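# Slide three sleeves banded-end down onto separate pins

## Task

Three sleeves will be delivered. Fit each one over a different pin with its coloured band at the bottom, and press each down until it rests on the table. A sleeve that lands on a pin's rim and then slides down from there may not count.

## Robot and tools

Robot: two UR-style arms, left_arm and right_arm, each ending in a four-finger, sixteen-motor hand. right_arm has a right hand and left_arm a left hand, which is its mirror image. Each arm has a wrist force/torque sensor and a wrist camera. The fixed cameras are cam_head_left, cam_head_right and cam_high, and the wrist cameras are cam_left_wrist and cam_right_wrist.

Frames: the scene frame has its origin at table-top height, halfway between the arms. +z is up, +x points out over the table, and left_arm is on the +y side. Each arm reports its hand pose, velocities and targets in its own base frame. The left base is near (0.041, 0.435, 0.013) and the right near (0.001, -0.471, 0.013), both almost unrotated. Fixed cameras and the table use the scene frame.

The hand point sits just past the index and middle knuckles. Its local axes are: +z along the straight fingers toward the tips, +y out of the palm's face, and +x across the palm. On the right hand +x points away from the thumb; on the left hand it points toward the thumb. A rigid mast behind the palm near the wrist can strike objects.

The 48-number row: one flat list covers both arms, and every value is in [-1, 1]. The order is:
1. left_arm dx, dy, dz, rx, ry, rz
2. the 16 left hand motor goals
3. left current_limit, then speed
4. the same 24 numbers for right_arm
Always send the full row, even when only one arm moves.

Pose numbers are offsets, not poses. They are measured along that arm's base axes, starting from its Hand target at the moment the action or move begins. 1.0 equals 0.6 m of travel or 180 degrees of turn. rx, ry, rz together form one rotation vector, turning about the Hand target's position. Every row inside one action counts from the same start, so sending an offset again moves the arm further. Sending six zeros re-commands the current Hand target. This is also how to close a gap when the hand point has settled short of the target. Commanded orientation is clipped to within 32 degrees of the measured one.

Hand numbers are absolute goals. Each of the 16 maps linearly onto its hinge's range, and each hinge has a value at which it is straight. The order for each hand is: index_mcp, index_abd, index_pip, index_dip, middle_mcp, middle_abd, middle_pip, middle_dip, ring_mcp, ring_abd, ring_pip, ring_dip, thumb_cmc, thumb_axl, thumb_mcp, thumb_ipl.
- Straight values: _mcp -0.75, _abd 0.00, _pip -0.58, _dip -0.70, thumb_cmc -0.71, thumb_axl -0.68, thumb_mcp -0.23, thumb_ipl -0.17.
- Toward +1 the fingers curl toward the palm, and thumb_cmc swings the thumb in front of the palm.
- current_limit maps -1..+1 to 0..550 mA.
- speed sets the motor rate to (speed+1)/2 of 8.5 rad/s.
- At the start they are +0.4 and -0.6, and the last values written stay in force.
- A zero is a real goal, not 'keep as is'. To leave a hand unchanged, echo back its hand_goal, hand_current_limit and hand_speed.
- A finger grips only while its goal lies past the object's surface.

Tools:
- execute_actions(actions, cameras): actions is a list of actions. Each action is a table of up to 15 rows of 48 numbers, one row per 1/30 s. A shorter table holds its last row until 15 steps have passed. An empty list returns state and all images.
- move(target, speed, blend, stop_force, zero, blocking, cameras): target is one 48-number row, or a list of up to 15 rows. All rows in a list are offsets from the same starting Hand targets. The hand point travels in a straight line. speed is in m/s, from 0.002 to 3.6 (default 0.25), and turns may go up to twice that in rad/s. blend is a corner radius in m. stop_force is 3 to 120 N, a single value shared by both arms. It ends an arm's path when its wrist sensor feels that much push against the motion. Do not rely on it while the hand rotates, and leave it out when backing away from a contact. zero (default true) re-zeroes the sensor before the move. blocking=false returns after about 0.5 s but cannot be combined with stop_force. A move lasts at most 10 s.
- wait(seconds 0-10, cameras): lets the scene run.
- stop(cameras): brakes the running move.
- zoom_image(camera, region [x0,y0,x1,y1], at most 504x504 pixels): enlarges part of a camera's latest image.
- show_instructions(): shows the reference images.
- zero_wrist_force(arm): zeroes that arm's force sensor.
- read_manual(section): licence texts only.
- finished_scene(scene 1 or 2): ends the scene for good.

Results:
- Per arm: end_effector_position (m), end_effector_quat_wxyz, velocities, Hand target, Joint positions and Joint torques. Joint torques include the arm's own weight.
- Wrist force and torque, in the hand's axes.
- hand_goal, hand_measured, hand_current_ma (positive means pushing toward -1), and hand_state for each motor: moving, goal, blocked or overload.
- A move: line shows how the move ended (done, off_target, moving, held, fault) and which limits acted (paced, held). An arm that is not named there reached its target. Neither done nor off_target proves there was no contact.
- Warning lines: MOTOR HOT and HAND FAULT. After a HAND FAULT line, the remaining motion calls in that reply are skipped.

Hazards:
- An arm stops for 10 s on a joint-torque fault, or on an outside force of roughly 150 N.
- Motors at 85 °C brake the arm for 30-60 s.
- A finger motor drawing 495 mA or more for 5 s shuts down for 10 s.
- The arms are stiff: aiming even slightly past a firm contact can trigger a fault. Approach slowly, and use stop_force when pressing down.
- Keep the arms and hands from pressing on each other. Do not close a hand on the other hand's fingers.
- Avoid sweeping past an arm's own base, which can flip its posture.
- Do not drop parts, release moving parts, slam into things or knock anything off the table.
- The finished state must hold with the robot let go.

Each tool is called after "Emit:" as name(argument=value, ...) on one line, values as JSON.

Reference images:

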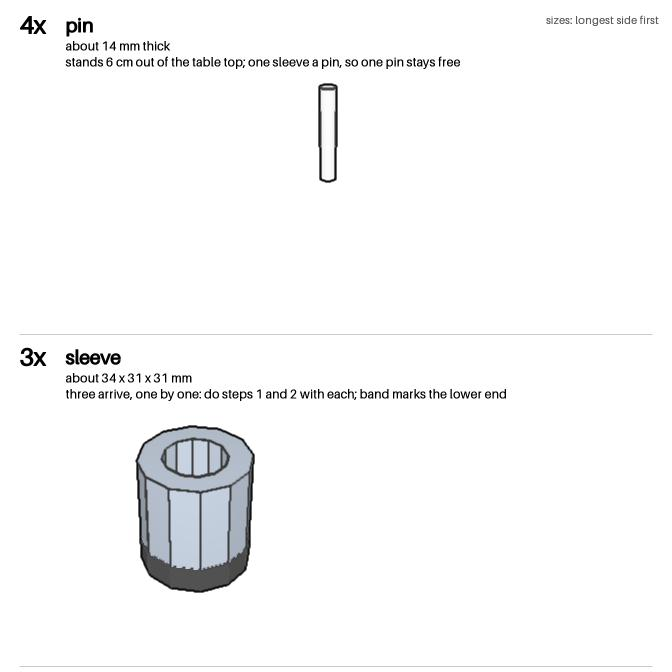

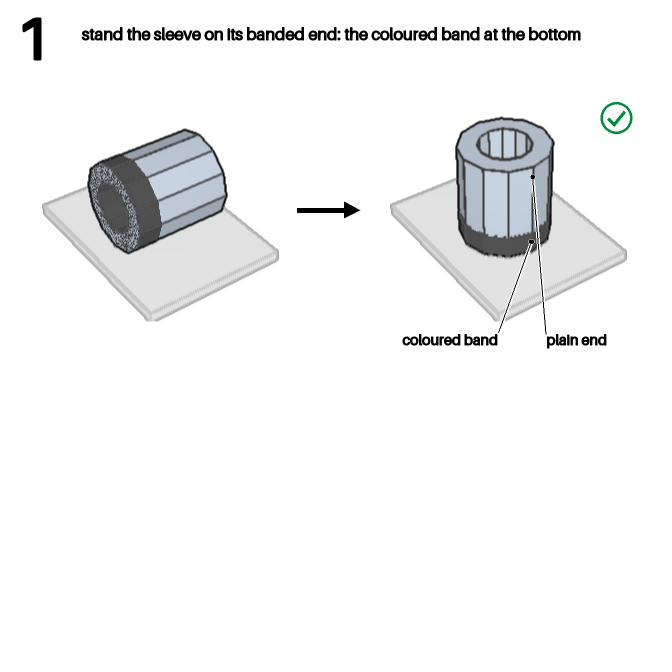

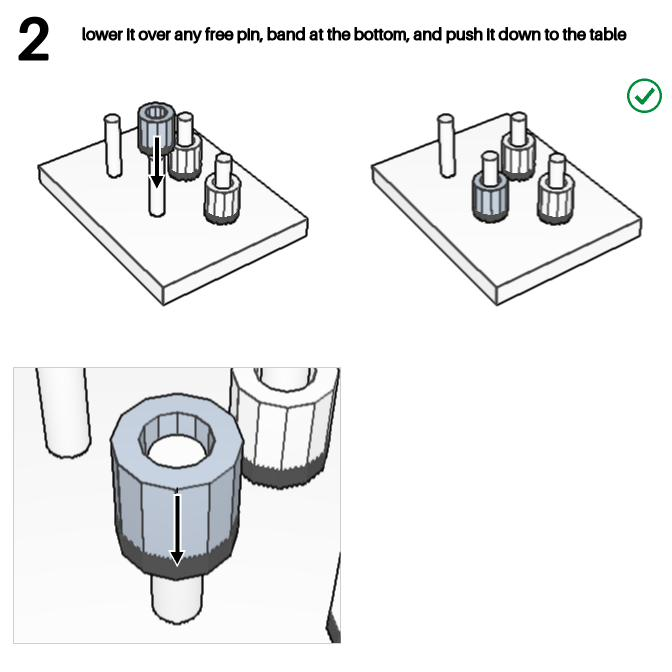

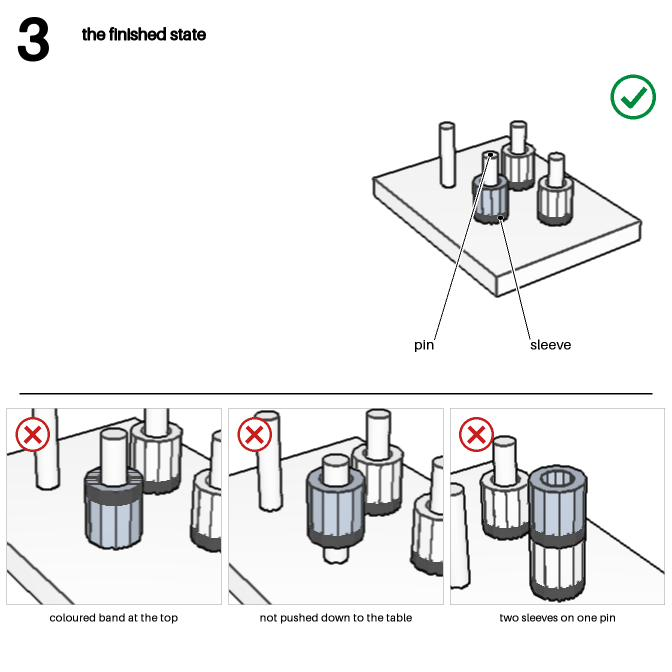

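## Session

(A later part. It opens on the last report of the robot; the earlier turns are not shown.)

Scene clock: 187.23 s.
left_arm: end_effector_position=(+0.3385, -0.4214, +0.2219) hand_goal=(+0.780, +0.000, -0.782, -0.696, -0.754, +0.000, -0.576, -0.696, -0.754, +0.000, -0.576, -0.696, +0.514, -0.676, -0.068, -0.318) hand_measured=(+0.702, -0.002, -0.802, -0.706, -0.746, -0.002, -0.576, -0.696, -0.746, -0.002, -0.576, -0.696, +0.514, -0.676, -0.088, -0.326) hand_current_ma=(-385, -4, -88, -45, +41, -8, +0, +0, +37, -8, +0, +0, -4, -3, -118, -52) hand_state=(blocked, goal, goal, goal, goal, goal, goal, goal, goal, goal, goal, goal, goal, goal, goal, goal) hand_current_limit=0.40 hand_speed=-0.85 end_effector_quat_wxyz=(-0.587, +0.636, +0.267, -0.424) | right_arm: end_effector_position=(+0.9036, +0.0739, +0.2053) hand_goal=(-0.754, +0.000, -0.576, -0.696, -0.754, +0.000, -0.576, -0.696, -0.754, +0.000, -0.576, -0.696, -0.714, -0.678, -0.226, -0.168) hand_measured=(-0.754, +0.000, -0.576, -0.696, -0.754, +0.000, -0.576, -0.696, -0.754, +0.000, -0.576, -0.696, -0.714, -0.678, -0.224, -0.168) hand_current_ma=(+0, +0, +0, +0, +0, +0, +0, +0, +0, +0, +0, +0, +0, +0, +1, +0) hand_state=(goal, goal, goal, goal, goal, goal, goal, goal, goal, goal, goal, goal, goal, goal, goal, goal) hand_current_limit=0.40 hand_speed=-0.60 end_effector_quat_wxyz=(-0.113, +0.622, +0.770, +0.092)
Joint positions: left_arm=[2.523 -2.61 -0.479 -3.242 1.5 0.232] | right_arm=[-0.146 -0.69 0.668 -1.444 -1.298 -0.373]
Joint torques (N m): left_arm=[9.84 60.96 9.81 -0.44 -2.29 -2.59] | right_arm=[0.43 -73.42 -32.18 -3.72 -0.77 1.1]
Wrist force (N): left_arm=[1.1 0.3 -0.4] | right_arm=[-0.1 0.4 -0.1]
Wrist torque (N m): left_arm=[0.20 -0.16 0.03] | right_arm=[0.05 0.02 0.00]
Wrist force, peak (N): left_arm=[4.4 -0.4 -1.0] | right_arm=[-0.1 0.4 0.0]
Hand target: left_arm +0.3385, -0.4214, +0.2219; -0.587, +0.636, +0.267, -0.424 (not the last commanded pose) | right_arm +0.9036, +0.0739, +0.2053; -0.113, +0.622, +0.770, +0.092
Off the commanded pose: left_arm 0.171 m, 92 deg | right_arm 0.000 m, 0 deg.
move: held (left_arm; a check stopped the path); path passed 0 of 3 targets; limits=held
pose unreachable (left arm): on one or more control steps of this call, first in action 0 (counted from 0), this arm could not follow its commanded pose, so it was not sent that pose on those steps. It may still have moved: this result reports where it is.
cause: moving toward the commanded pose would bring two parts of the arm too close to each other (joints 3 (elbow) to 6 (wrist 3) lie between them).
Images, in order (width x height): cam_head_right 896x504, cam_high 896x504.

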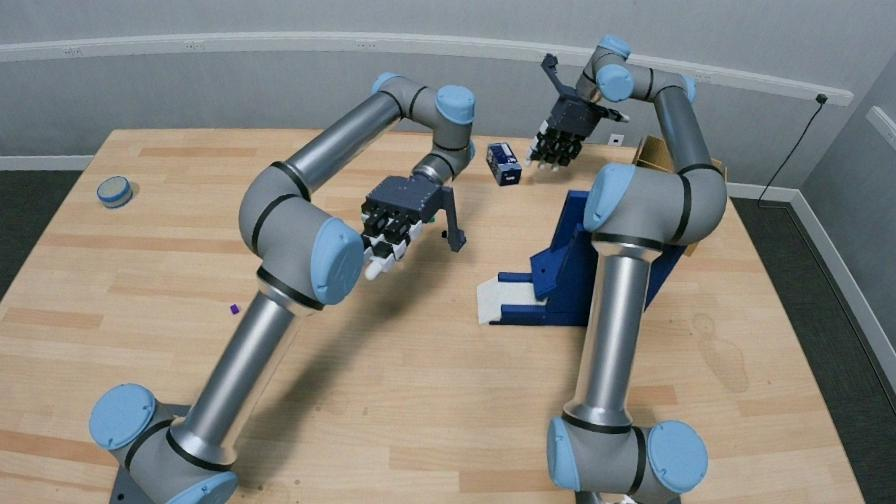

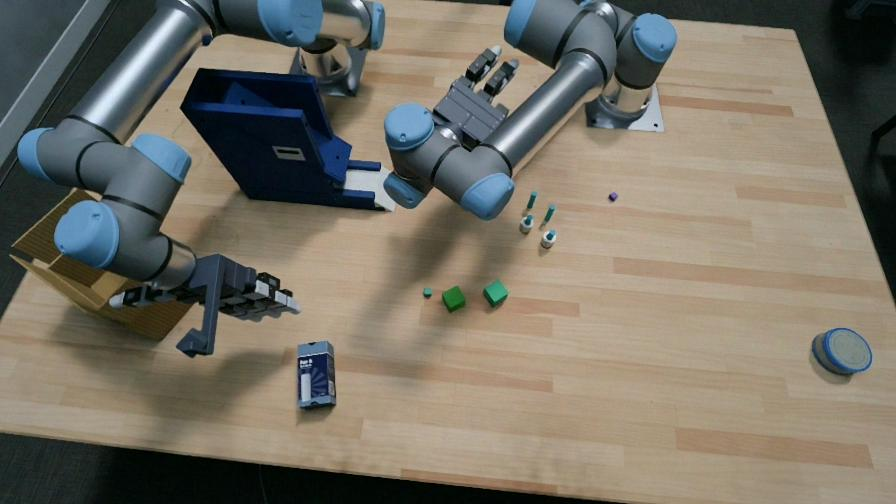

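Emit:
move(target=[[-0.0392,0.1273,0.0302,0,0,0,0.781,0,-0.781,-0.6957,-0.754,0,-0.576,-0.696,-0.754,0,-0.576,-0.696,0.5143,-0.6766,-0.0674,-0.3189,0.4,-0.85,0,0,0,0,0,0,-0.754,0,-0.576,-0.696,-0.754,0,-0.576,-0.696,-0.754,0,-0.576,-0.696,-0.714,-0.678,-0.226,-0.168,0.4,-0.6],[0.0458,0.181,0.0802,-0.032,0.0294,-0.3797,0.781,0,-0.781,-0.6957,-0.754,0,-0.576,-0.696,-0.754,0,-0.576,-0.696,0.5143,-0.6766,-0.0674,-0.3189,0.4,-0.85,0,0,0,0,0,0,-0.754,0,-0.576,-0.696,-0.754,0,-0.576,-0.696,-0.754,0,-0.576,-0.696,-0.714,-0.678,-0.226,-0.168,0.4,-0.6]], speed=[0.2,0.35], blend=[0.02,0], cameras=["cam_head_right","cam_high"])

Scene clock: 190.93 s.
left_arm: end_effector_position=(+0.3660, -0.3128, +0.2701) hand_goal=(+0.780, +0.000, -0.782, -0.696, -0.754, +0.000, -0.576, -0.696, -0.754, +0.000, -0.576, -0.696, +0.514, -0.676, -0.068, -0.318) hand_measured=(+0.702, -0.002, -0.802, -0.706, -0.746, -0.002, -0.576, -0.696, -0.746, -0.002, -0.576, -0.696, +0.514, -0.676, -0.088, -0.326) hand_current_ma=(-385, -4, -89, -46, +41, -8, +0, +0, +37, -8, +0, +0, -4, -3, -120, -53) hand_state=(blocked, goal, goal, goal, goal, goal, goal, goal, goal, goal, goal, goal, goal, goal, blocked, goal) hand_current_limit=0.40 hand_speed=-0.85 end_effector_quat_wxyz=(+0.704, -0.684, +0.182, +0.061) | right_arm: end_effector_position=(+0.9036, +0.0739, +0.2053) hand_goal=(-0.754, +0.000, -0.576, -0.696, -0.754, +0.000, -0.576, -0.696, -0.754, +0.000, -0.576, -0.696, -0.714, -0.678, -0.226, -0.168) hand_measured=(-0.754, +0.000, -0.576, -0.696, -0.754, +0.000, -0.576, -0.696, -0.754, +0.000, -0.576, -0.696, -0.714, -0.678, -0.224, -0.168) hand_current_ma=(+0, +0, +0, +0, +0, +0, +0, +0, +0, +0, +0, +0, +0, +0, +1, +0) hand_state=(goal, goal, goal, goal, goal, goal, goal, goal, goal, goal, goal, goal, goal, goal, goal, goal) hand_current_limit=0.40 hand_speed=-0.60 end_effector_quat_wxyz=(-0.113, +0.622, +0.770, +0.092)
Joint positions: left_arm=[2.336 -2.15 -1.146 -2.983 2.51 0.35] | right_arm=[-0.146 -0.69 0.668 -1.444 -1.298 -0.373]
Joint torques (N m): left_arm=[-9.44 48.2 9.53 0.51 1.79 2.62] | right_arm=[1.09 -72.6 -32.49 -3.78 -0.67 1.11]
Wrist force (N): left_arm=[1.2 0.2 -0.6] | right_arm=[0.0 0.2 -0.1]
Wrist torque (N m): left_arm=[0.22 -0.16 -0.04] | right_arm=[0.03 0.00 0.01]
Wrist force, peak (N): left_arm=[2.3 0.0 0.3] | right_arm=[-0.4 0.4 0.1]
Hand target: left_arm +0.3660, -0.3128, +0.2701; +0.704, -0.684, +0.182, +0.061 | right_arm +0.9036, +0.0739, +0.2053; -0.113, +0.622, +0.770, +0.092
Off the commanded pose: left_arm 0.000 m, 0 deg | right_arm 0.000 m, 0 deg.
move: done
Images, in order (width x height): cam_head_right 896x504, cam_high 896x504.

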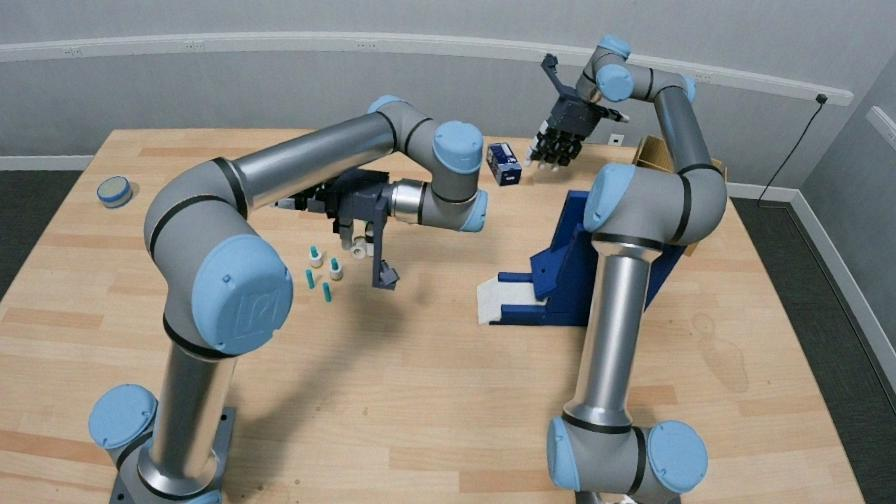

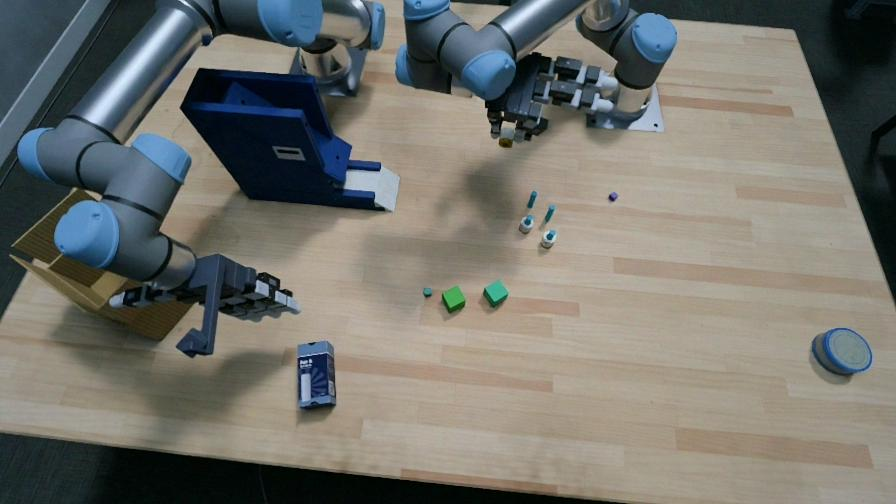

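Emit:
move(target=[[0.0243,-0.0438,-0.1835,0.0562,0.3286,0,0.781,0,-0.781,-0.6957,-0.754,0,-0.576,-0.696,-0.754,0,-0.576,-0.696,0.5143,-0.6766,-0.0674,-0.3189,0.4,-0.85,0,0,0,0,0,0,-0.754,0,-0.576,-0.696,-0.754,0,-0.576,-0.696,-0.754,0,-0.576,-0.696,-0.714,-0.678,-0.226,-0.168,0.4,-0.6],[0.0243,-0.0438,-0.3195,0.0562,0.3286,0,0.781,0,-0.781,-0.6957,-0.754,0,-0.576,-0.696,-0.754,0,-0.576,-0.696,0.5143,-0.6766,-0.0674,-0.3189,0.4,-0.85,0,0,0,0,0,0,-0.754,0,-0.576,-0.696,-0.754,0,-0.576,-0.696,-0.754,0,-0.576,-0.696,-0.714,-0.678,-0.226,-0.168,0.4,-0.6]], speed=[0.35,0.2], blend=[0.005,0], cameras=["cam_head_right","cam_high"])

Emit:
zoom_image(camera="cam_head_right", region=[330, 260, 430, 360])

Emit:
zoom_image(camera="cam_high", region=[430, 130, 590, 250])

Scene clock: 193.83 s.
left_arm: end_effector_position=(+0.3805, -0.3390, +0.0784) hand_goal=(+0.780, +0.000, -0.782, -0.696, -0.754, +0.000, -0.576, -0.696, -0.754, +0.000, -0.576, -0.696, +0.514, -0.676, -0.068, -0.318) hand_measured=(+0.702, -0.006, -0.802, -0.706, -0.748, -0.002, -0.576, -0.696, -0.748, -0.002, -0.576, -0.696, +0.506, -0.676, -0.088, -0.326) hand_current_ma=(-385, -22, -90, -46, +29, -8, +0, +0, +25, -8, +0, +0, -37, -3, -120, -53) hand_state=(blocked, goal, goal, goal, goal, goal, goal, goal, goal, goal, goal, goal, goal, goal, blocked, goal) hand_current_limit=0.40 hand_speed=-0.85 end_effector_quat_wxyz=(+0.577, -0.503, +0.500, +0.405) | right_arm: end_effector_position=(+0.9036, +0.0739, +0.2053) hand_goal=(-0.754, +0.000, -0.576, -0.696, -0.754, +0.000, -0.576, -0.696, -0.754, +0.000, -0.576, -0.696, -0.714, -0.678, -0.226, -0.168) hand_measured=(-0.754, +0.000, -0.576, -0.696, -0.754, +0.000, -0.576, -0.696, -0.754, +0.000, -0.576, -0.696, -0.714, -0.678, -0.224, -0.168) hand_current_ma=(+0, +0, +0, +0, +0, +0, +0, +0, +0, +0, +0, +0, +0, +0, +1, +0) hand_state=(goal, goal, goal, goal, goal, goal, goal, goal, goal, goal, goal, goal, goal, goal, goal, goal) hand_current_limit=0.40 hand_speed=-0.60 end_effector_quat_wxyz=(-0.113, +0.622, +0.770, +0.092)
Joint positions: left_arm=[2.387 -2.554 -1.068 -2.651 2.556 1.402] | right_arm=[-0.146 -0.69 0.668 -1.444 -1.298 -0.373]
Joint torques (N m): left_arm=[7.05 43.65 8.04 0.57 -0.23 2.69] | right_arm=[0.74 -72.94 -32.96 -3.79 -0.66 1.26]
Wrist force (N): left_arm=[1.1 -0.2 -0.8] | right_arm=[0.1 0.2 0.2]
Wrist torque (N m): left_arm=[0.06 -0.26 -0.06] | right_arm=[0.00 -0.02 0.01]
Wrist force, peak (N): left_arm=[2.0 -0.1 -0.8] | right_arm=[0.0 0.6 0.0]
Hand target: left_arm +0.3805, -0.3390, +0.0784; +0.577, -0.503, +0.500, +0.405 | right_arm +0.9036, +0.0739, +0.2053; -0.113, +0.622, +0.770, +0.092
Off the commanded pose: left_arm 0.000 m, 0 deg | right_arm 0.000 m, 0 deg.
move: done
Images, in order (width x height): cam_head_right 896x504, cam_high 896x504.

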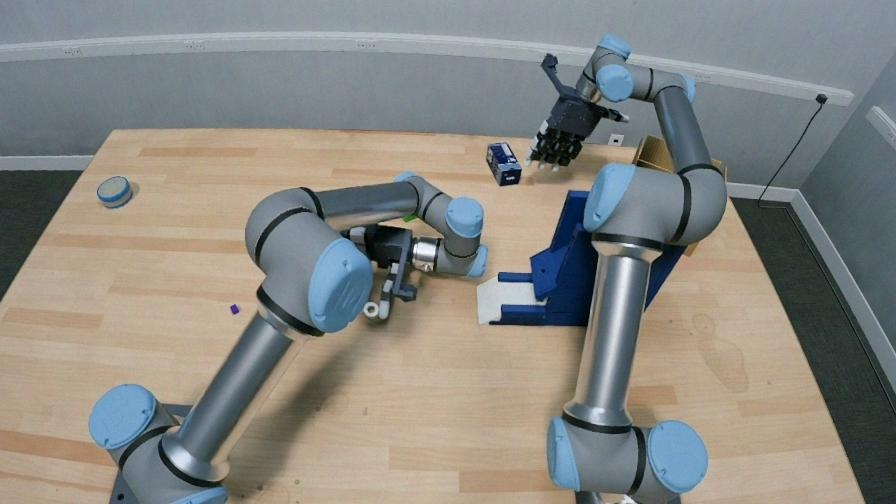

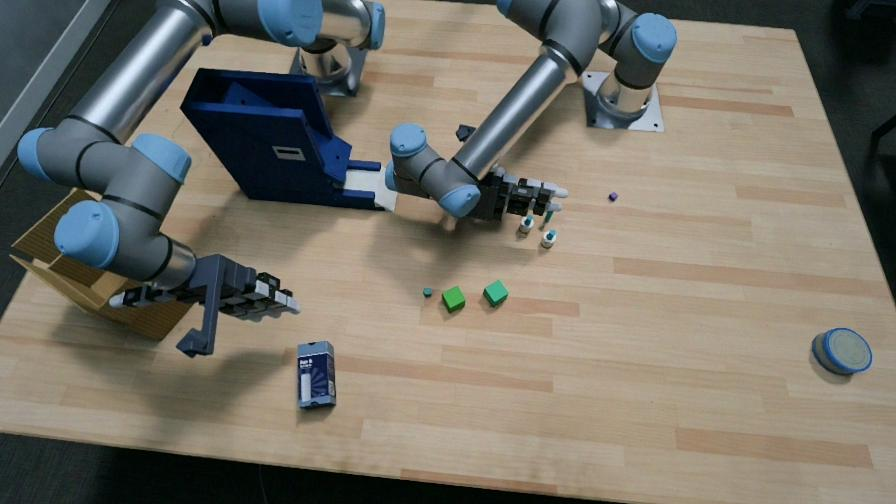

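Scaled by 5.040 from the camera's 896x504 image, which has a finer 1280x720 frame.

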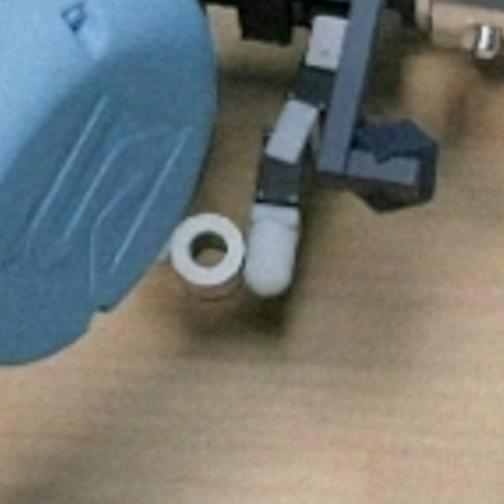

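Scaled by 3.150 from the camera's 896x504 image, which has a finer 1280x720 frame.

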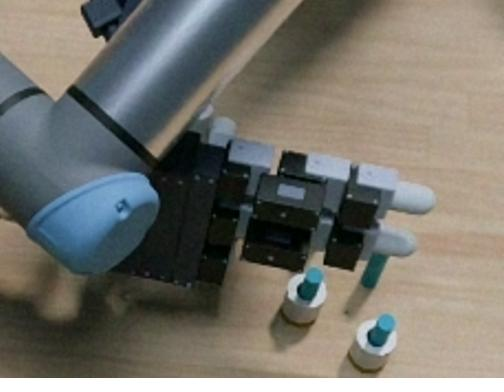

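Emit:
move(target=[0,0,-0.0785,0,0,0,0.781,0,-0.781,-0.6957,-0.754,0,-0.576,-0.696,-0.754,0,-0.576,-0.696,0.5143,-0.6766,-0.0674,-0.3189,0.4,-0.85,0,0,0,0,0,0,-0.754,0,-0.576,-0.696,-0.754,0,-0.576,-0.696,-0.754,0,-0.576,-0.696,-0.714,-0.678,-0.226,-0.168,0.4,-0.6], speed=0.03, stop_force=4, cameras=["cam_head_right","cam_high"])

Emit:
zoom_image(camera="cam_head_right", region=[330, 260, 430, 360])

Scene clock: 196.50 s.
left_arm: end_effector_position=(+0.3805, -0.3390, +0.0313) hand_goal=(+0.780, +0.000, -0.782, -0.696, -0.754, +0.000, -0.576, -0.696, -0.754, +0.000, -0.576, -0.696, +0.514, -0.676, -0.068, -0.318) hand_measured=(+0.704, +0.012, -0.802, -0.706, -0.748, -0.002, -0.576, -0.696, -0.748, -0.002, -0.576, -0.696, +0.520, -0.676, -0.088, -0.326) hand_current_ma=(-385, +47, -91, -46, +29, -8, +0, +0, +25, -8, +0, +0, +27, -3, -120, -53) hand_state=(blocked, goal, goal, goal, goal, goal, goal, goal, goal, goal, goal, goal, goal, goal, blocked, goal) hand_current_limit=0.40 hand_speed=-0.85 end_effector_quat_wxyz=(+0.577, -0.503, +0.500, +0.405) | right_arm: end_effector_position=(+0.9036, +0.0739, +0.2053) hand_goal=(-0.754, +0.000, -0.576, -0.696, -0.754, +0.000, -0.576, -0.696, -0.754, +0.000, -0.576, -0.696, -0.714, -0.678, -0.226, -0.168) hand_measured=(-0.754, +0.000, -0.576, -0.696, -0.754, +0.000, -0.576, -0.696, -0.754, +0.000, -0.576, -0.696, -0.714, -0.678, -0.224, -0.168) hand_current_ma=(+0, +0, +0, +0, +0, +0, +0, +0, +0, +0, +0, +0, +0, +0, +1, +0) hand_state=(goal, goal, goal, goal, goal, goal, goal, goal, goal, goal, goal, goal, goal, goal, goal, goal) hand_current_limit=0.40 hand_speed=-0.60 end_effector_quat_wxyz=(-0.113, +0.622, +0.770, +0.092)
Joint positions: left_arm=[2.387 -2.617 -1.078 -2.579 2.556 1.402] | right_arm=[-0.146 -0.69 0.668 -1.444 -1.298 -0.373]
Joint torques (N m): left_arm=[-6.97 44.24 7.9 0.93 1.43 -0.79] | right_arm=[0.74 -72.78 -32.12 -3.71 -0.76 1.07]
Wrist force (N): left_arm=[-1.1 -0.8 -0.5] | right_arm=[0.2 0.1 0.0]
Wrist torque (N m): left_arm=[-0.02 -0.11 0.00] | right_arm=[0.01 -0.02 0.02]
Wrist force, peak (N): left_arm=[-1.3 -0.8 -0.6] | right_arm=[-0.1 0.4 0.3]
Hand target: left_arm +0.3805, -0.3390, +0.0313; +0.577, -0.503, +0.500, +0.405 | right_arm +0.9036, +0.0739, +0.2053; -0.113, +0.622, +0.770, +0.092
Off the commanded pose: left_arm 0.000 m, 0 deg | right_arm 0.000 m, 0 deg.
move: done
Images, in order (width x height): cam_head_right 896x504, cam_high 896x504.

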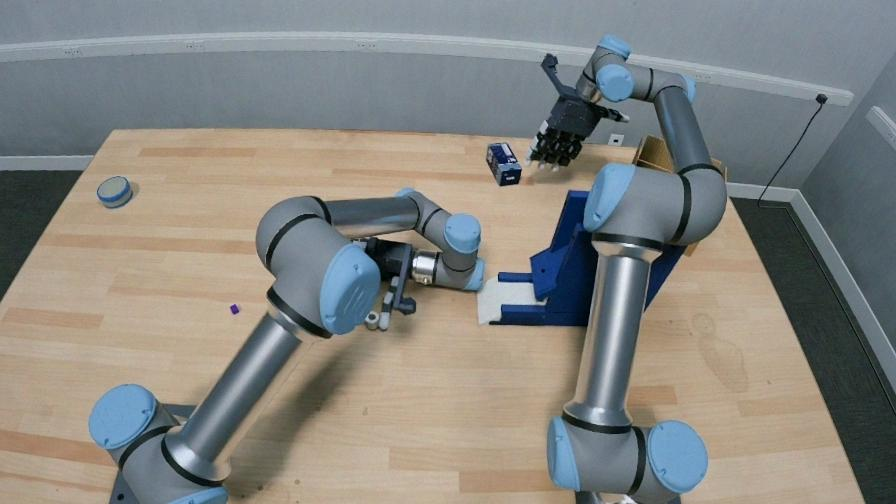

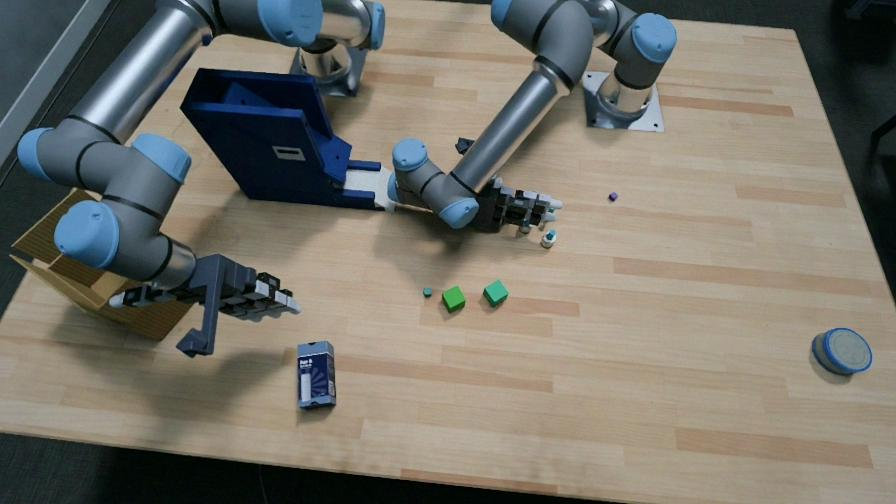

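Scaled by 5.040 from the camera's 896x504 image, which has a finer 1280x720 frame.

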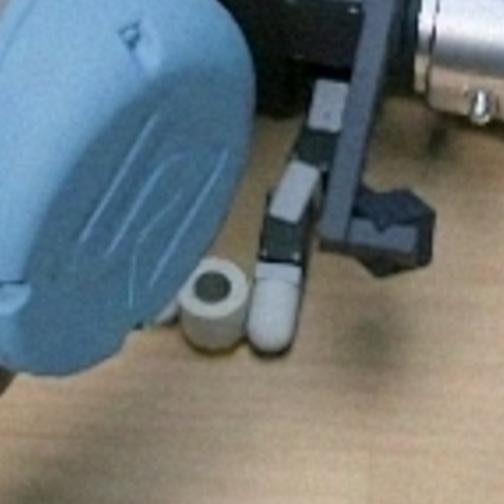

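Emit:
move(target=[[0,0,0.0017,0,0,0,0.5,0,-0.6,-0.6957,-0.754,0,-0.576,-0.696,-0.754,0,-0.576,-0.696,0.5143,-0.6766,-0.0674,-0.3189,0.4,-0.9,0,0,0,0,0,0,-0.754,0,-0.576,-0.696,-0.754,0,-0.576,-0.696,-0.754,0,-0.576,-0.696,-0.714,-0.678,-0.226,-0.168,0.4,-0.6],[-0.0013,-0.0082,0.0017,0,0,0,0.5,0,-0.6,-0.6957,-0.754,0,-0.576,-0.696,-0.754,0,-0.576,-0.696,0.5143,-0.6766,-0.0674,-0.3189,0.4,-0.9,0,0,0,0,0,0,-0.754,0,-0.576,-0.696,-0.754,0,-0.576,-0.696,-0.754,0,-0.576,-0.696,-0.714,-0.678,-0.226,-0.168,0.4,-0.6],[-0.0013,-0.0082,0.1683,0,0,0,0.5,0,-0.6,-0.6957,-0.754,0,-0.576,-0.696,-0.754,0,-0.576,-0.696,0.5143,-0.6766,-0.0674,-0.3189,0.4,-0.9,0,0,0,0,0,0,-0.754,0,-0.576,-0.696,-0.754,0,-0.576,-0.696,-0.754,0,-0.576,-0.696,-0.714,-0.678,-0.226,-0.168,0.4,-0.6],[-0.0243,0.0438,0.2897,-0.0561,-0.3288,0,0.5,0,-0.6,-0.6957,-0.754,0,-0.576,-0.696,-0.754,0,-0.576,-0.696,0.5143,-0.6766,-0.0674,-0.3189,0.4,-0.9,0,0,0,0,0,0,-0.754,0,-0.576,-0.696,-0.754,0,-0.576,-0.696,-0.754,0,-0.576,-0.696,-0.714,-0.678,-0.226,-0.168,0.4,-0.6],[-0.16,-0.1252,0.1647,0.3312,-0.2366,0.634,0.3425,0,-0.4307,-0.6957,-0.754,0,-0.576,-0.696,-0.754,0,-0.576,-0.696,0.5143,-0.6766,-0.0674,-0.3189,0.4,-0.6,0,0,0,0,0,0,-0.754,0,-0.576,-0.696,-0.754,0,-0.576,-0.696,-0.754,0,-0.576,-0.696,-0.714,-0.678,-0.226,-0.168,0.4,-0.6]], speed=[0.05,0.05,0.2,0.35,0.4], blend=[0,0.0005,0.03,0.03,0], cameras=["cam_head_right","cam_head_left","cam_high"])

Emit:
zoom_image(camera="cam_high", region=[440, 140, 540, 220])

Emit:
zoom_image(camera="cam_head_left", region=[330, 260, 430, 360])

Scene clock: 204.43 s.
left_arm: end_effector_position=(+0.2845, -0.4142, +0.1301) hand_goal=(+0.342, +0.000, -0.430, -0.696, -0.754, +0.000, -0.576, -0.696, -0.754, +0.000, -0.576, -0.696, +0.514, -0.676, -0.068, -0.318) hand_measured=(+0.348, -0.002, -0.432, -0.698, -0.746, -0.002, -0.576, -0.696, -0.748, -0.002, -0.576, -0.696, +0.506, -0.676, -0.070, -0.320) hand_current_ma=(+32, -8, -10, -12, +35, -8, +0, +0, +32, -8, +0, +0, -32, -3, -13, -11) hand_state=(goal, goal, goal, goal, goal, goal, goal, goal, goal, goal, goal, goal, goal, goal, goal, goal) hand_current_limit=0.40 hand_speed=-0.60 end_effector_quat_wxyz=(+0.252, -0.462, -0.536, +0.660) | right_arm: end_effector_position=(+0.9036, +0.0739, +0.2053) hand_goal=(-0.754, +0.000, -0.576, -0.696, -0.754, +0.000, -0.576, -0.696, -0.754, +0.000, -0.576, -0.696, -0.714, -0.678, -0.226, -0.168) hand_measured=(-0.754, +0.000, -0.576, -0.696, -0.754, +0.000, -0.576, -0.696, -0.754, +0.000, -0.576, -0.696, -0.714, -0.678, -0.224, -0.168) hand_current_ma=(+0, +0, +0, +0, +0, +0, +0, +0, +0, +0, +0, +0, +0, +0, +1, +0) hand_state=(goal, goal, goal, goal, goal, goal, goal, goal, goal, goal, goal, goal, goal, goal, goal, goal) hand_current_limit=0.40 hand_speed=-0.60 end_effector_quat_wxyz=(-0.113, +0.622, +0.770, +0.092)
Joint positions: left_arm=[2.824 -2.114 -1.588 -2.578 0.76 0.344] | right_arm=[-0.146 -0.69 0.668 -1.444 -1.298 -0.373]
Joint torques (N m): left_arm=[9.96 44.33 7.26 0.47 -2.04 -2.88] | right_arm=[0.57 -72.76 -32.02 -3.7 -0.84 1.13]
Wrist force (N): left_arm=[1.0 0.6 -0.4] | right_arm=[0.0 0.2 0.0]
Wrist torque (N m): left_arm=[0.24 -0.15 -0.01] | right_arm=[0.03 0.00 0.01]
Wrist force, peak (N): left_arm=[1.7 0.6 -1.0] | right_arm=[0.2 0.5 -0.5]
Hand target: left_arm +0.2845, -0.4142, +0.1301; +0.252, -0.462, -0.536, +0.660 | right_arm +0.9036, +0.0739, +0.2053; -0.113, +0.622, +0.770, +0.092
Off the commanded pose: left_arm 0.000 m, 0 deg | right_arm 0.000 m, 0 deg.
move: done
Images, in order (width x height): cam_head_left 896x504, cam_head_right 896x504, cam_high 896x504.

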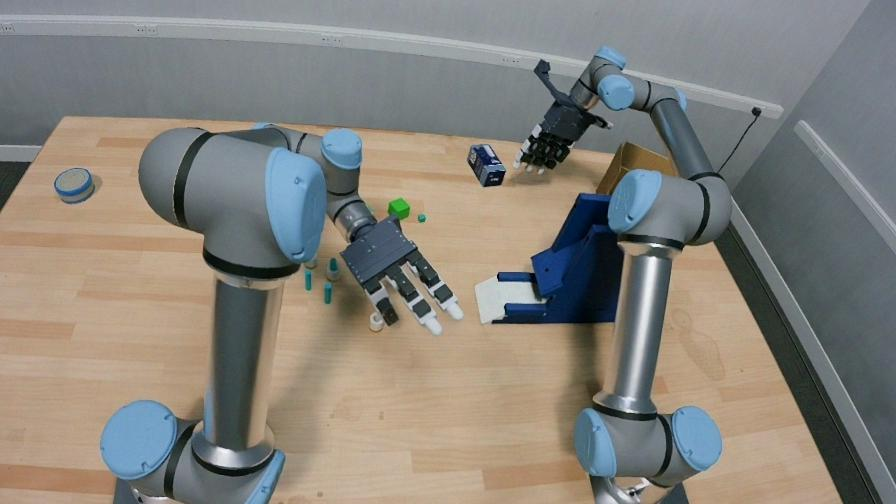

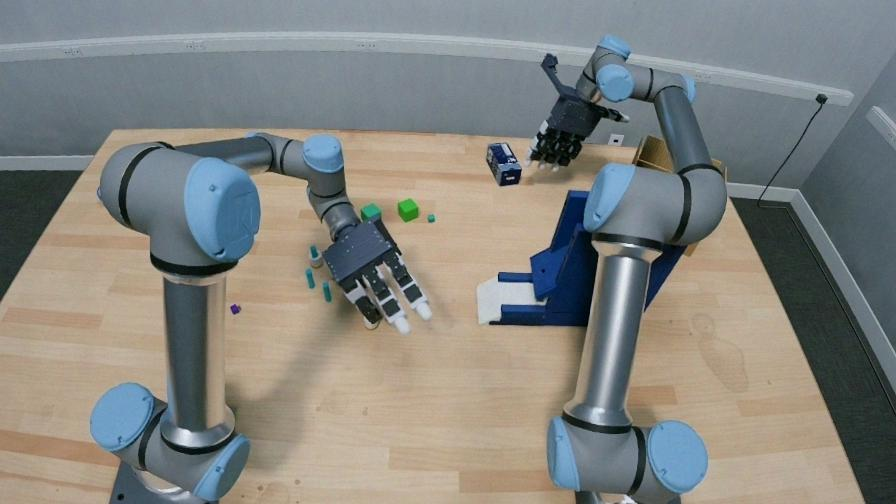

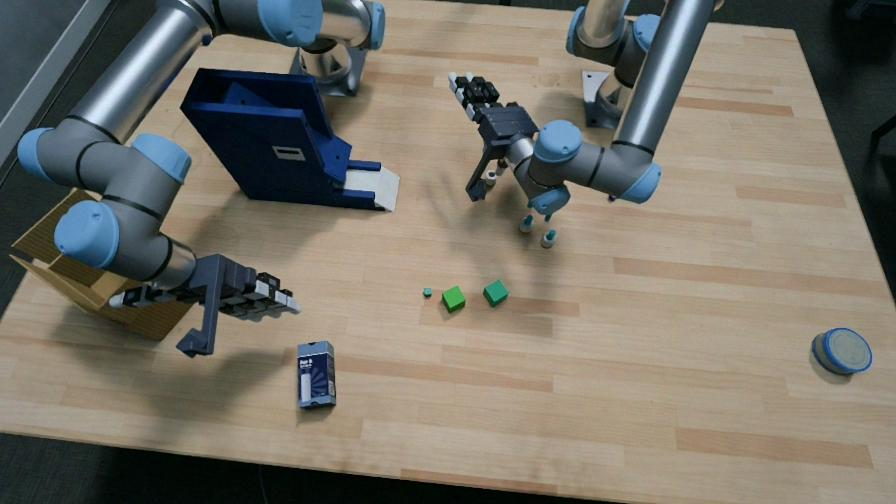

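Scaled by 5.040 from the camera's 896x504 image, which has a finer 1280x720 frame.

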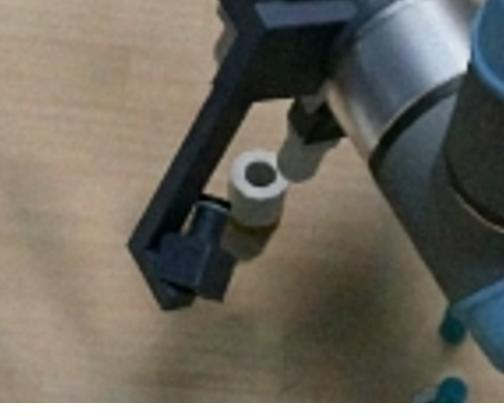

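Scaled by 5.040 from the camera's 896x504 image, which has a finer 1280x720 frame.

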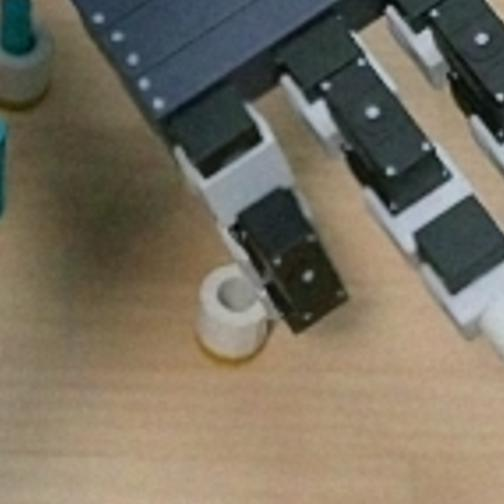

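Emit:
move(target=[0,0,-0.06,0,0,0,0.3425,0,-0.4307,-0.6957,-0.754,0,-0.576,-0.696,-0.754,0,-0.576,-0.696,0.5143,-0.6766,-0.0674,-0.3189,0.4,-0.6,0,0,0,0,0,0,-0.754,0,-0.576,-0.696,-0.754,0,-0.576,-0.696,-0.754,0,-0.576,-0.696,-0.714,-0.678,-0.226,-0.168,0.4,-0.6], speed=0.12)

Emit:
move(target=[0,0,-0.0527,0,0,0,0.3425,0,-0.4307,-0.6957,-0.754,0,-0.576,-0.696,-0.754,0,-0.576,-0.696,0.5143,-0.6766,-0.0674,-0.3189,0.4,-0.6,0,0,0,0,0,0,-0.754,0,-0.576,-0.696,-0.754,0,-0.576,-0.696,-0.754,0,-0.576,-0.696,-0.714,-0.678,-0.226,-0.168,0.4,-0.6], speed=0.05, stop_force=4)

Emit:
move(target=[0,0,0,0,0,0,0.781,0,-0.781,-0.6957,-0.754,0,-0.576,-0.696,-0.754,0,-0.576,-0.696,0.5143,-0.6766,-0.0674,-0.3189,0.4,-0.85,0,0,0,0,0,0,-0.754,0,-0.576,-0.696,-0.754,0,-0.576,-0.696,-0.754,0,-0.576,-0.696,-0.714,-0.678,-0.226,-0.168,0.4,-0.6], speed=0.05, cameras=["cam_head_left","cam_high"])

Emit:
zoom_image(camera="cam_high", region=[440, 140, 540, 220])

Scene clock: 206.07 s.
left_arm: end_effector_position=(+0.2846, -0.4142, +0.0941) hand_goal=(+0.342, +0.000, -0.430, -0.696, -0.754, +0.000, -0.576, -0.696, -0.754, +0.000, -0.576, -0.696, +0.514, -0.676, -0.068, -0.318) hand_measured=(+0.348, -0.002, -0.432, -0.698, -0.746, -0.002, -0.576, -0.696, -0.748, -0.002, -0.576, -0.696, +0.506, -0.676, -0.070, -0.320) hand_current_ma=(+32, -8, -10, -12, +36, -8, +0, +0, +33, -8, +0, +0, -32, -3, -13, -11) hand_state=(goal, goal, goal, goal, goal, goal, goal, goal, goal, goal, goal, goal, goal, goal, goal, goal) hand_current_limit=0.40 hand_speed=-0.60 end_effector_quat_wxyz=(+0.252, -0.462, -0.536, +0.660) | right_arm: end_effector_position=(+0.9036, +0.0739, +0.2053) hand_goal=(-0.754, +0.000, -0.576, -0.696, -0.754, +0.000, -0.576, -0.696, -0.754, +0.000, -0.576, -0.696, -0.714, -0.678, -0.226, -0.168) hand_measured=(-0.754, +0.000, -0.576, -0.696, -0.754, +0.000, -0.576, -0.696, -0.754, +0.000, -0.576, -0.696, -0.714, -0.678, -0.224, -0.168) hand_current_ma=(+0, +0, +0, +0, +0, +0, +0, +0, +0, +0, +0, +0, +0, +0, +1, +0) hand_state=(goal, goal, goal, goal, goal, goal, goal, goal, goal, goal, goal, goal, goal, goal, goal, goal) hand_current_limit=0.40 hand_speed=-0.60 end_effector_quat_wxyz=(-0.113, +0.622, +0.770, +0.092)
Joint positions: left_arm=[2.824 -2.162 -1.618 -2.501 0.76 0.344] | right_arm=[-0.146 -0.69 0.668 -1.444 -1.298 -0.373]
Joint torques (N m): left_arm=[5.78 31.26 6.39 0.49 0.82 1.8] | right_arm=[0.87 -72.45 -32.6 -3.65 -0.78 1.25]
Wrist force (N): left_arm=[1.5 0.1 -0.6] | right_arm=[-0.4 0.1 -0.2]
Wrist torque (N m): left_arm=[0.18 -0.22 0.05] | right_arm=[0.03 0.06 -0.03]
Wrist force, peak (N): left_arm=[1.5 1.3 -0.3] | right_arm=[0.0 0.5 0.1]
Hand target: left_arm +0.2845, -0.4142, +0.0941; +0.252, -0.462, -0.536, +0.660 | right_arm +0.9036, +0.0739, +0.2053; -0.113, +0.622, +0.770, +0.092
Off the commanded pose: left_arm 0.000 m, 0 deg | right_arm 0.000 m, 0 deg.
move: done

Scene clock: 207.60 s.
left_arm: end_effector_position=(+0.2845, -0.4142, +0.0625) hand_goal=(+0.342, +0.000, -0.430, -0.696, -0.754, +0.000, -0.576, -0.696, -0.754, +0.000, -0.576, -0.696, +0.514, -0.676, -0.068, -0.318) hand_measured=(+0.348, -0.002, -0.432, -0.698, -0.746, -0.002, -0.576, -0.696, -0.748, -0.002, -0.576, -0.696, +0.506, -0.676, -0.070, -0.320) hand_current_ma=(+32, -8, -10, -12, +36, -8, +0, +0, +33, -8, +0, +0, -32, -3, -13, -11) hand_state=(goal, goal, goal, goal, goal, goal, goal, goal, goal, goal, goal, goal, goal, goal, goal, goal) hand_current_limit=0.40 hand_speed=-0.60 end_effector_quat_wxyz=(+0.252, -0.462, -0.536, +0.660) | right_arm: end_effector_position=(+0.9036, +0.0739, +0.2053) hand_goal=(-0.754, +0.000, -0.576, -0.696, -0.754, +0.000, -0.576, -0.696, -0.754, +0.000, -0.576, -0.696, -0.714, -0.678, -0.226, -0.168) hand_measured=(-0.754, +0.000, -0.576, -0.696, -0.754, +0.000, -0.576, -0.696, -0.754, +0.000, -0.576, -0.696, -0.714, -0.678, -0.224, -0.168) hand_current_ma=(+0, +0, +0, +0, +0, +0, +0, +0, +0, +0, +0, +0, +0, +0, +1, +0) hand_state=(goal, goal, goal, goal, goal, goal, goal, goal, goal, goal, goal, goal, goal, goal, goal, goal) hand_current_limit=0.40 hand_speed=-0.60 end_effector_quat_wxyz=(-0.113, +0.622, +0.770, +0.092)
Joint positions: left_arm=[2.824 -2.208 -1.637 -2.435 0.76 0.344] | right_arm=[-0.146 -0.69 0.668 -1.444 -1.298 -0.373]
Joint torques (N m): left_arm=[-6.88 31.04 5.63 0.55 -0.31 -1.63] | right_arm=[0.45 -72.59 -32.41 -3.71 -0.84 1.25]
Wrist force (N): left_arm=[1.0 0.1 -0.4] | right_arm=[0.0 0.2 0.0]
Wrist torque (N m): left_arm=[0.15 -0.16 0.00] | right_arm=[0.03 -0.01 0.01]
Wrist force, peak (N): left_arm=[1.5 0.7 -0.4] | right_arm=[0.1 0.5 -0.3]
Hand target: left_arm +0.2845, -0.4142, +0.0625; +0.252, -0.462, -0.536, +0.660 | right_arm +0.9036, +0.0739, +0.2053; -0.113, +0.622, +0.770, +0.092
Off the commanded pose: left_arm 0.000 m, 0 deg | right_arm 0.000 m, 0 deg.
move: done

Scene clock: 208.67 s.
left_arm: end_effector_position=(+0.2845, -0.4142, +0.0625) hand_goal=(+0.780, +0.000, -0.782, -0.696, -0.754, +0.000, -0.576, -0.696, -0.754, +0.000, -0.576, -0.696, +0.514, -0.676, -0.068, -0.318) hand_measured=(+0.688, -0.002, -0.800, -0.706, -0.746, -0.002, -0.576, -0.696, -0.748, -0.002, -0.576, -0.696, +0.510, -0.676, -0.082, -0.322) hand_current_ma=(-385, -8, -84, -43, +36, -8, +0, +0, +33, -8, +0, +0, -19, -3, -81, -28) hand_state=(blocked, goal, goal, goal, goal, goal, goal, goal, goal, goal, goal, goal, goal, goal, goal, goal) hand_current_limit=0.40 hand_speed=-0.85 end_effector_quat_wxyz=(+0.252, -0.462, -0.536, +0.660) | right_arm: end_effector_position=(+0.9036, +0.0739, +0.2053) hand_goal=(-0.754, +0.000, -0.576, -0.696, -0.754, +0.000, -0.576, -0.696, -0.754, +0.000, -0.576, -0.696, -0.714, -0.678, -0.226, -0.168) hand_measured=(-0.754, +0.000, -0.576, -0.696, -0.754, +0.000, -0.576, -0.696, -0.754, +0.000, -0.576, -0.696, -0.714, -0.678, -0.224, -0.168) hand_current_ma=(+0, +0, +0, +0, +0, +0, +0, +0, +0, +0, +0, +0, +0, +0, +1, +0) hand_state=(goal, goal, goal, goal, goal, goal, goal, goal, goal, goal, goal, goal, goal, goal, goal, goal) hand_current_limit=0.40 hand_speed=-0.60 end_effector_quat_wxyz=(-0.113, +0.622, +0.770, +0.092)
Joint positions: left_arm=[2.824 -2.208 -1.637 -2.435 0.76 0.344] | right_arm=[-0.146 -0.69 0.668 -1.444 -1.298 -0.373]
Joint torques (N m): left_arm=[-8.19 31.65 5.46 0.38 -2.09 -2.66] | right_arm=[0.67 -72.55 -32.4 -3.66 -0.77 1.25]
Wrist force (N): left_arm=[1.3 0.1 -0.5] | right_arm=[0.0 0.1 -0.1]
Wrist torque (N m): left_arm=[0.21 -0.21 0.02] | right_arm=[0.03 0.01 0.00]
Wrist force, peak (N): left_arm=[1.3 0.7 -0.6] | right_arm=[-0.3 0.6 0.0]
Hand target: left_arm +0.2845, -0.4142, +0.0625; +0.252, -0.462, -0.536, +0.660 | right_arm +0.9036, +0.0739, +0.2053; -0.113, +0.622, +0.770, +0.092
Off the commanded pose: left_arm 0.000 m, 0 deg | right_arm 0.000 m, 0 deg.
move: done
Images, in order (width x height): cam_head_left 896x504, cam_high 896x504.

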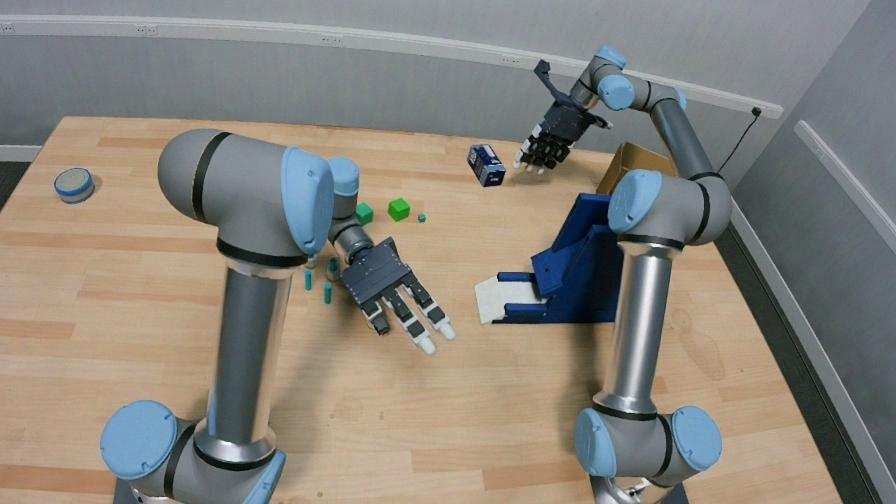

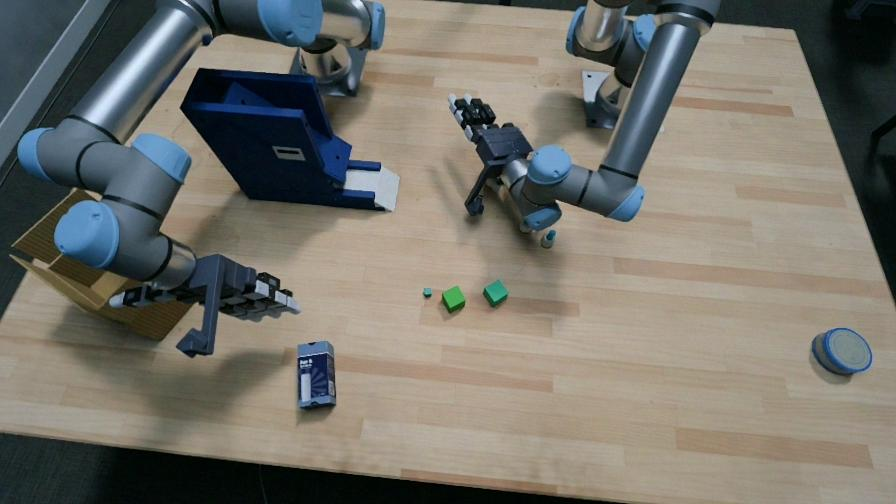

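Scaled by 5.040 from the camera's 896x504 image, which has a finer 1280x720 frame.

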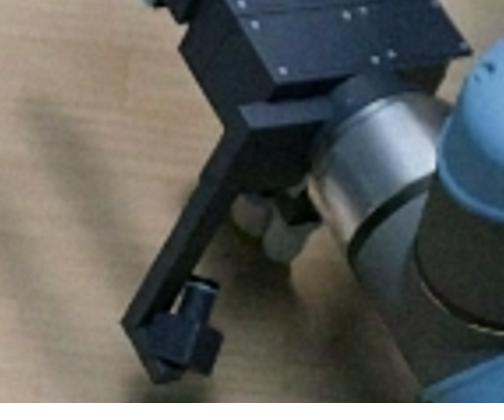

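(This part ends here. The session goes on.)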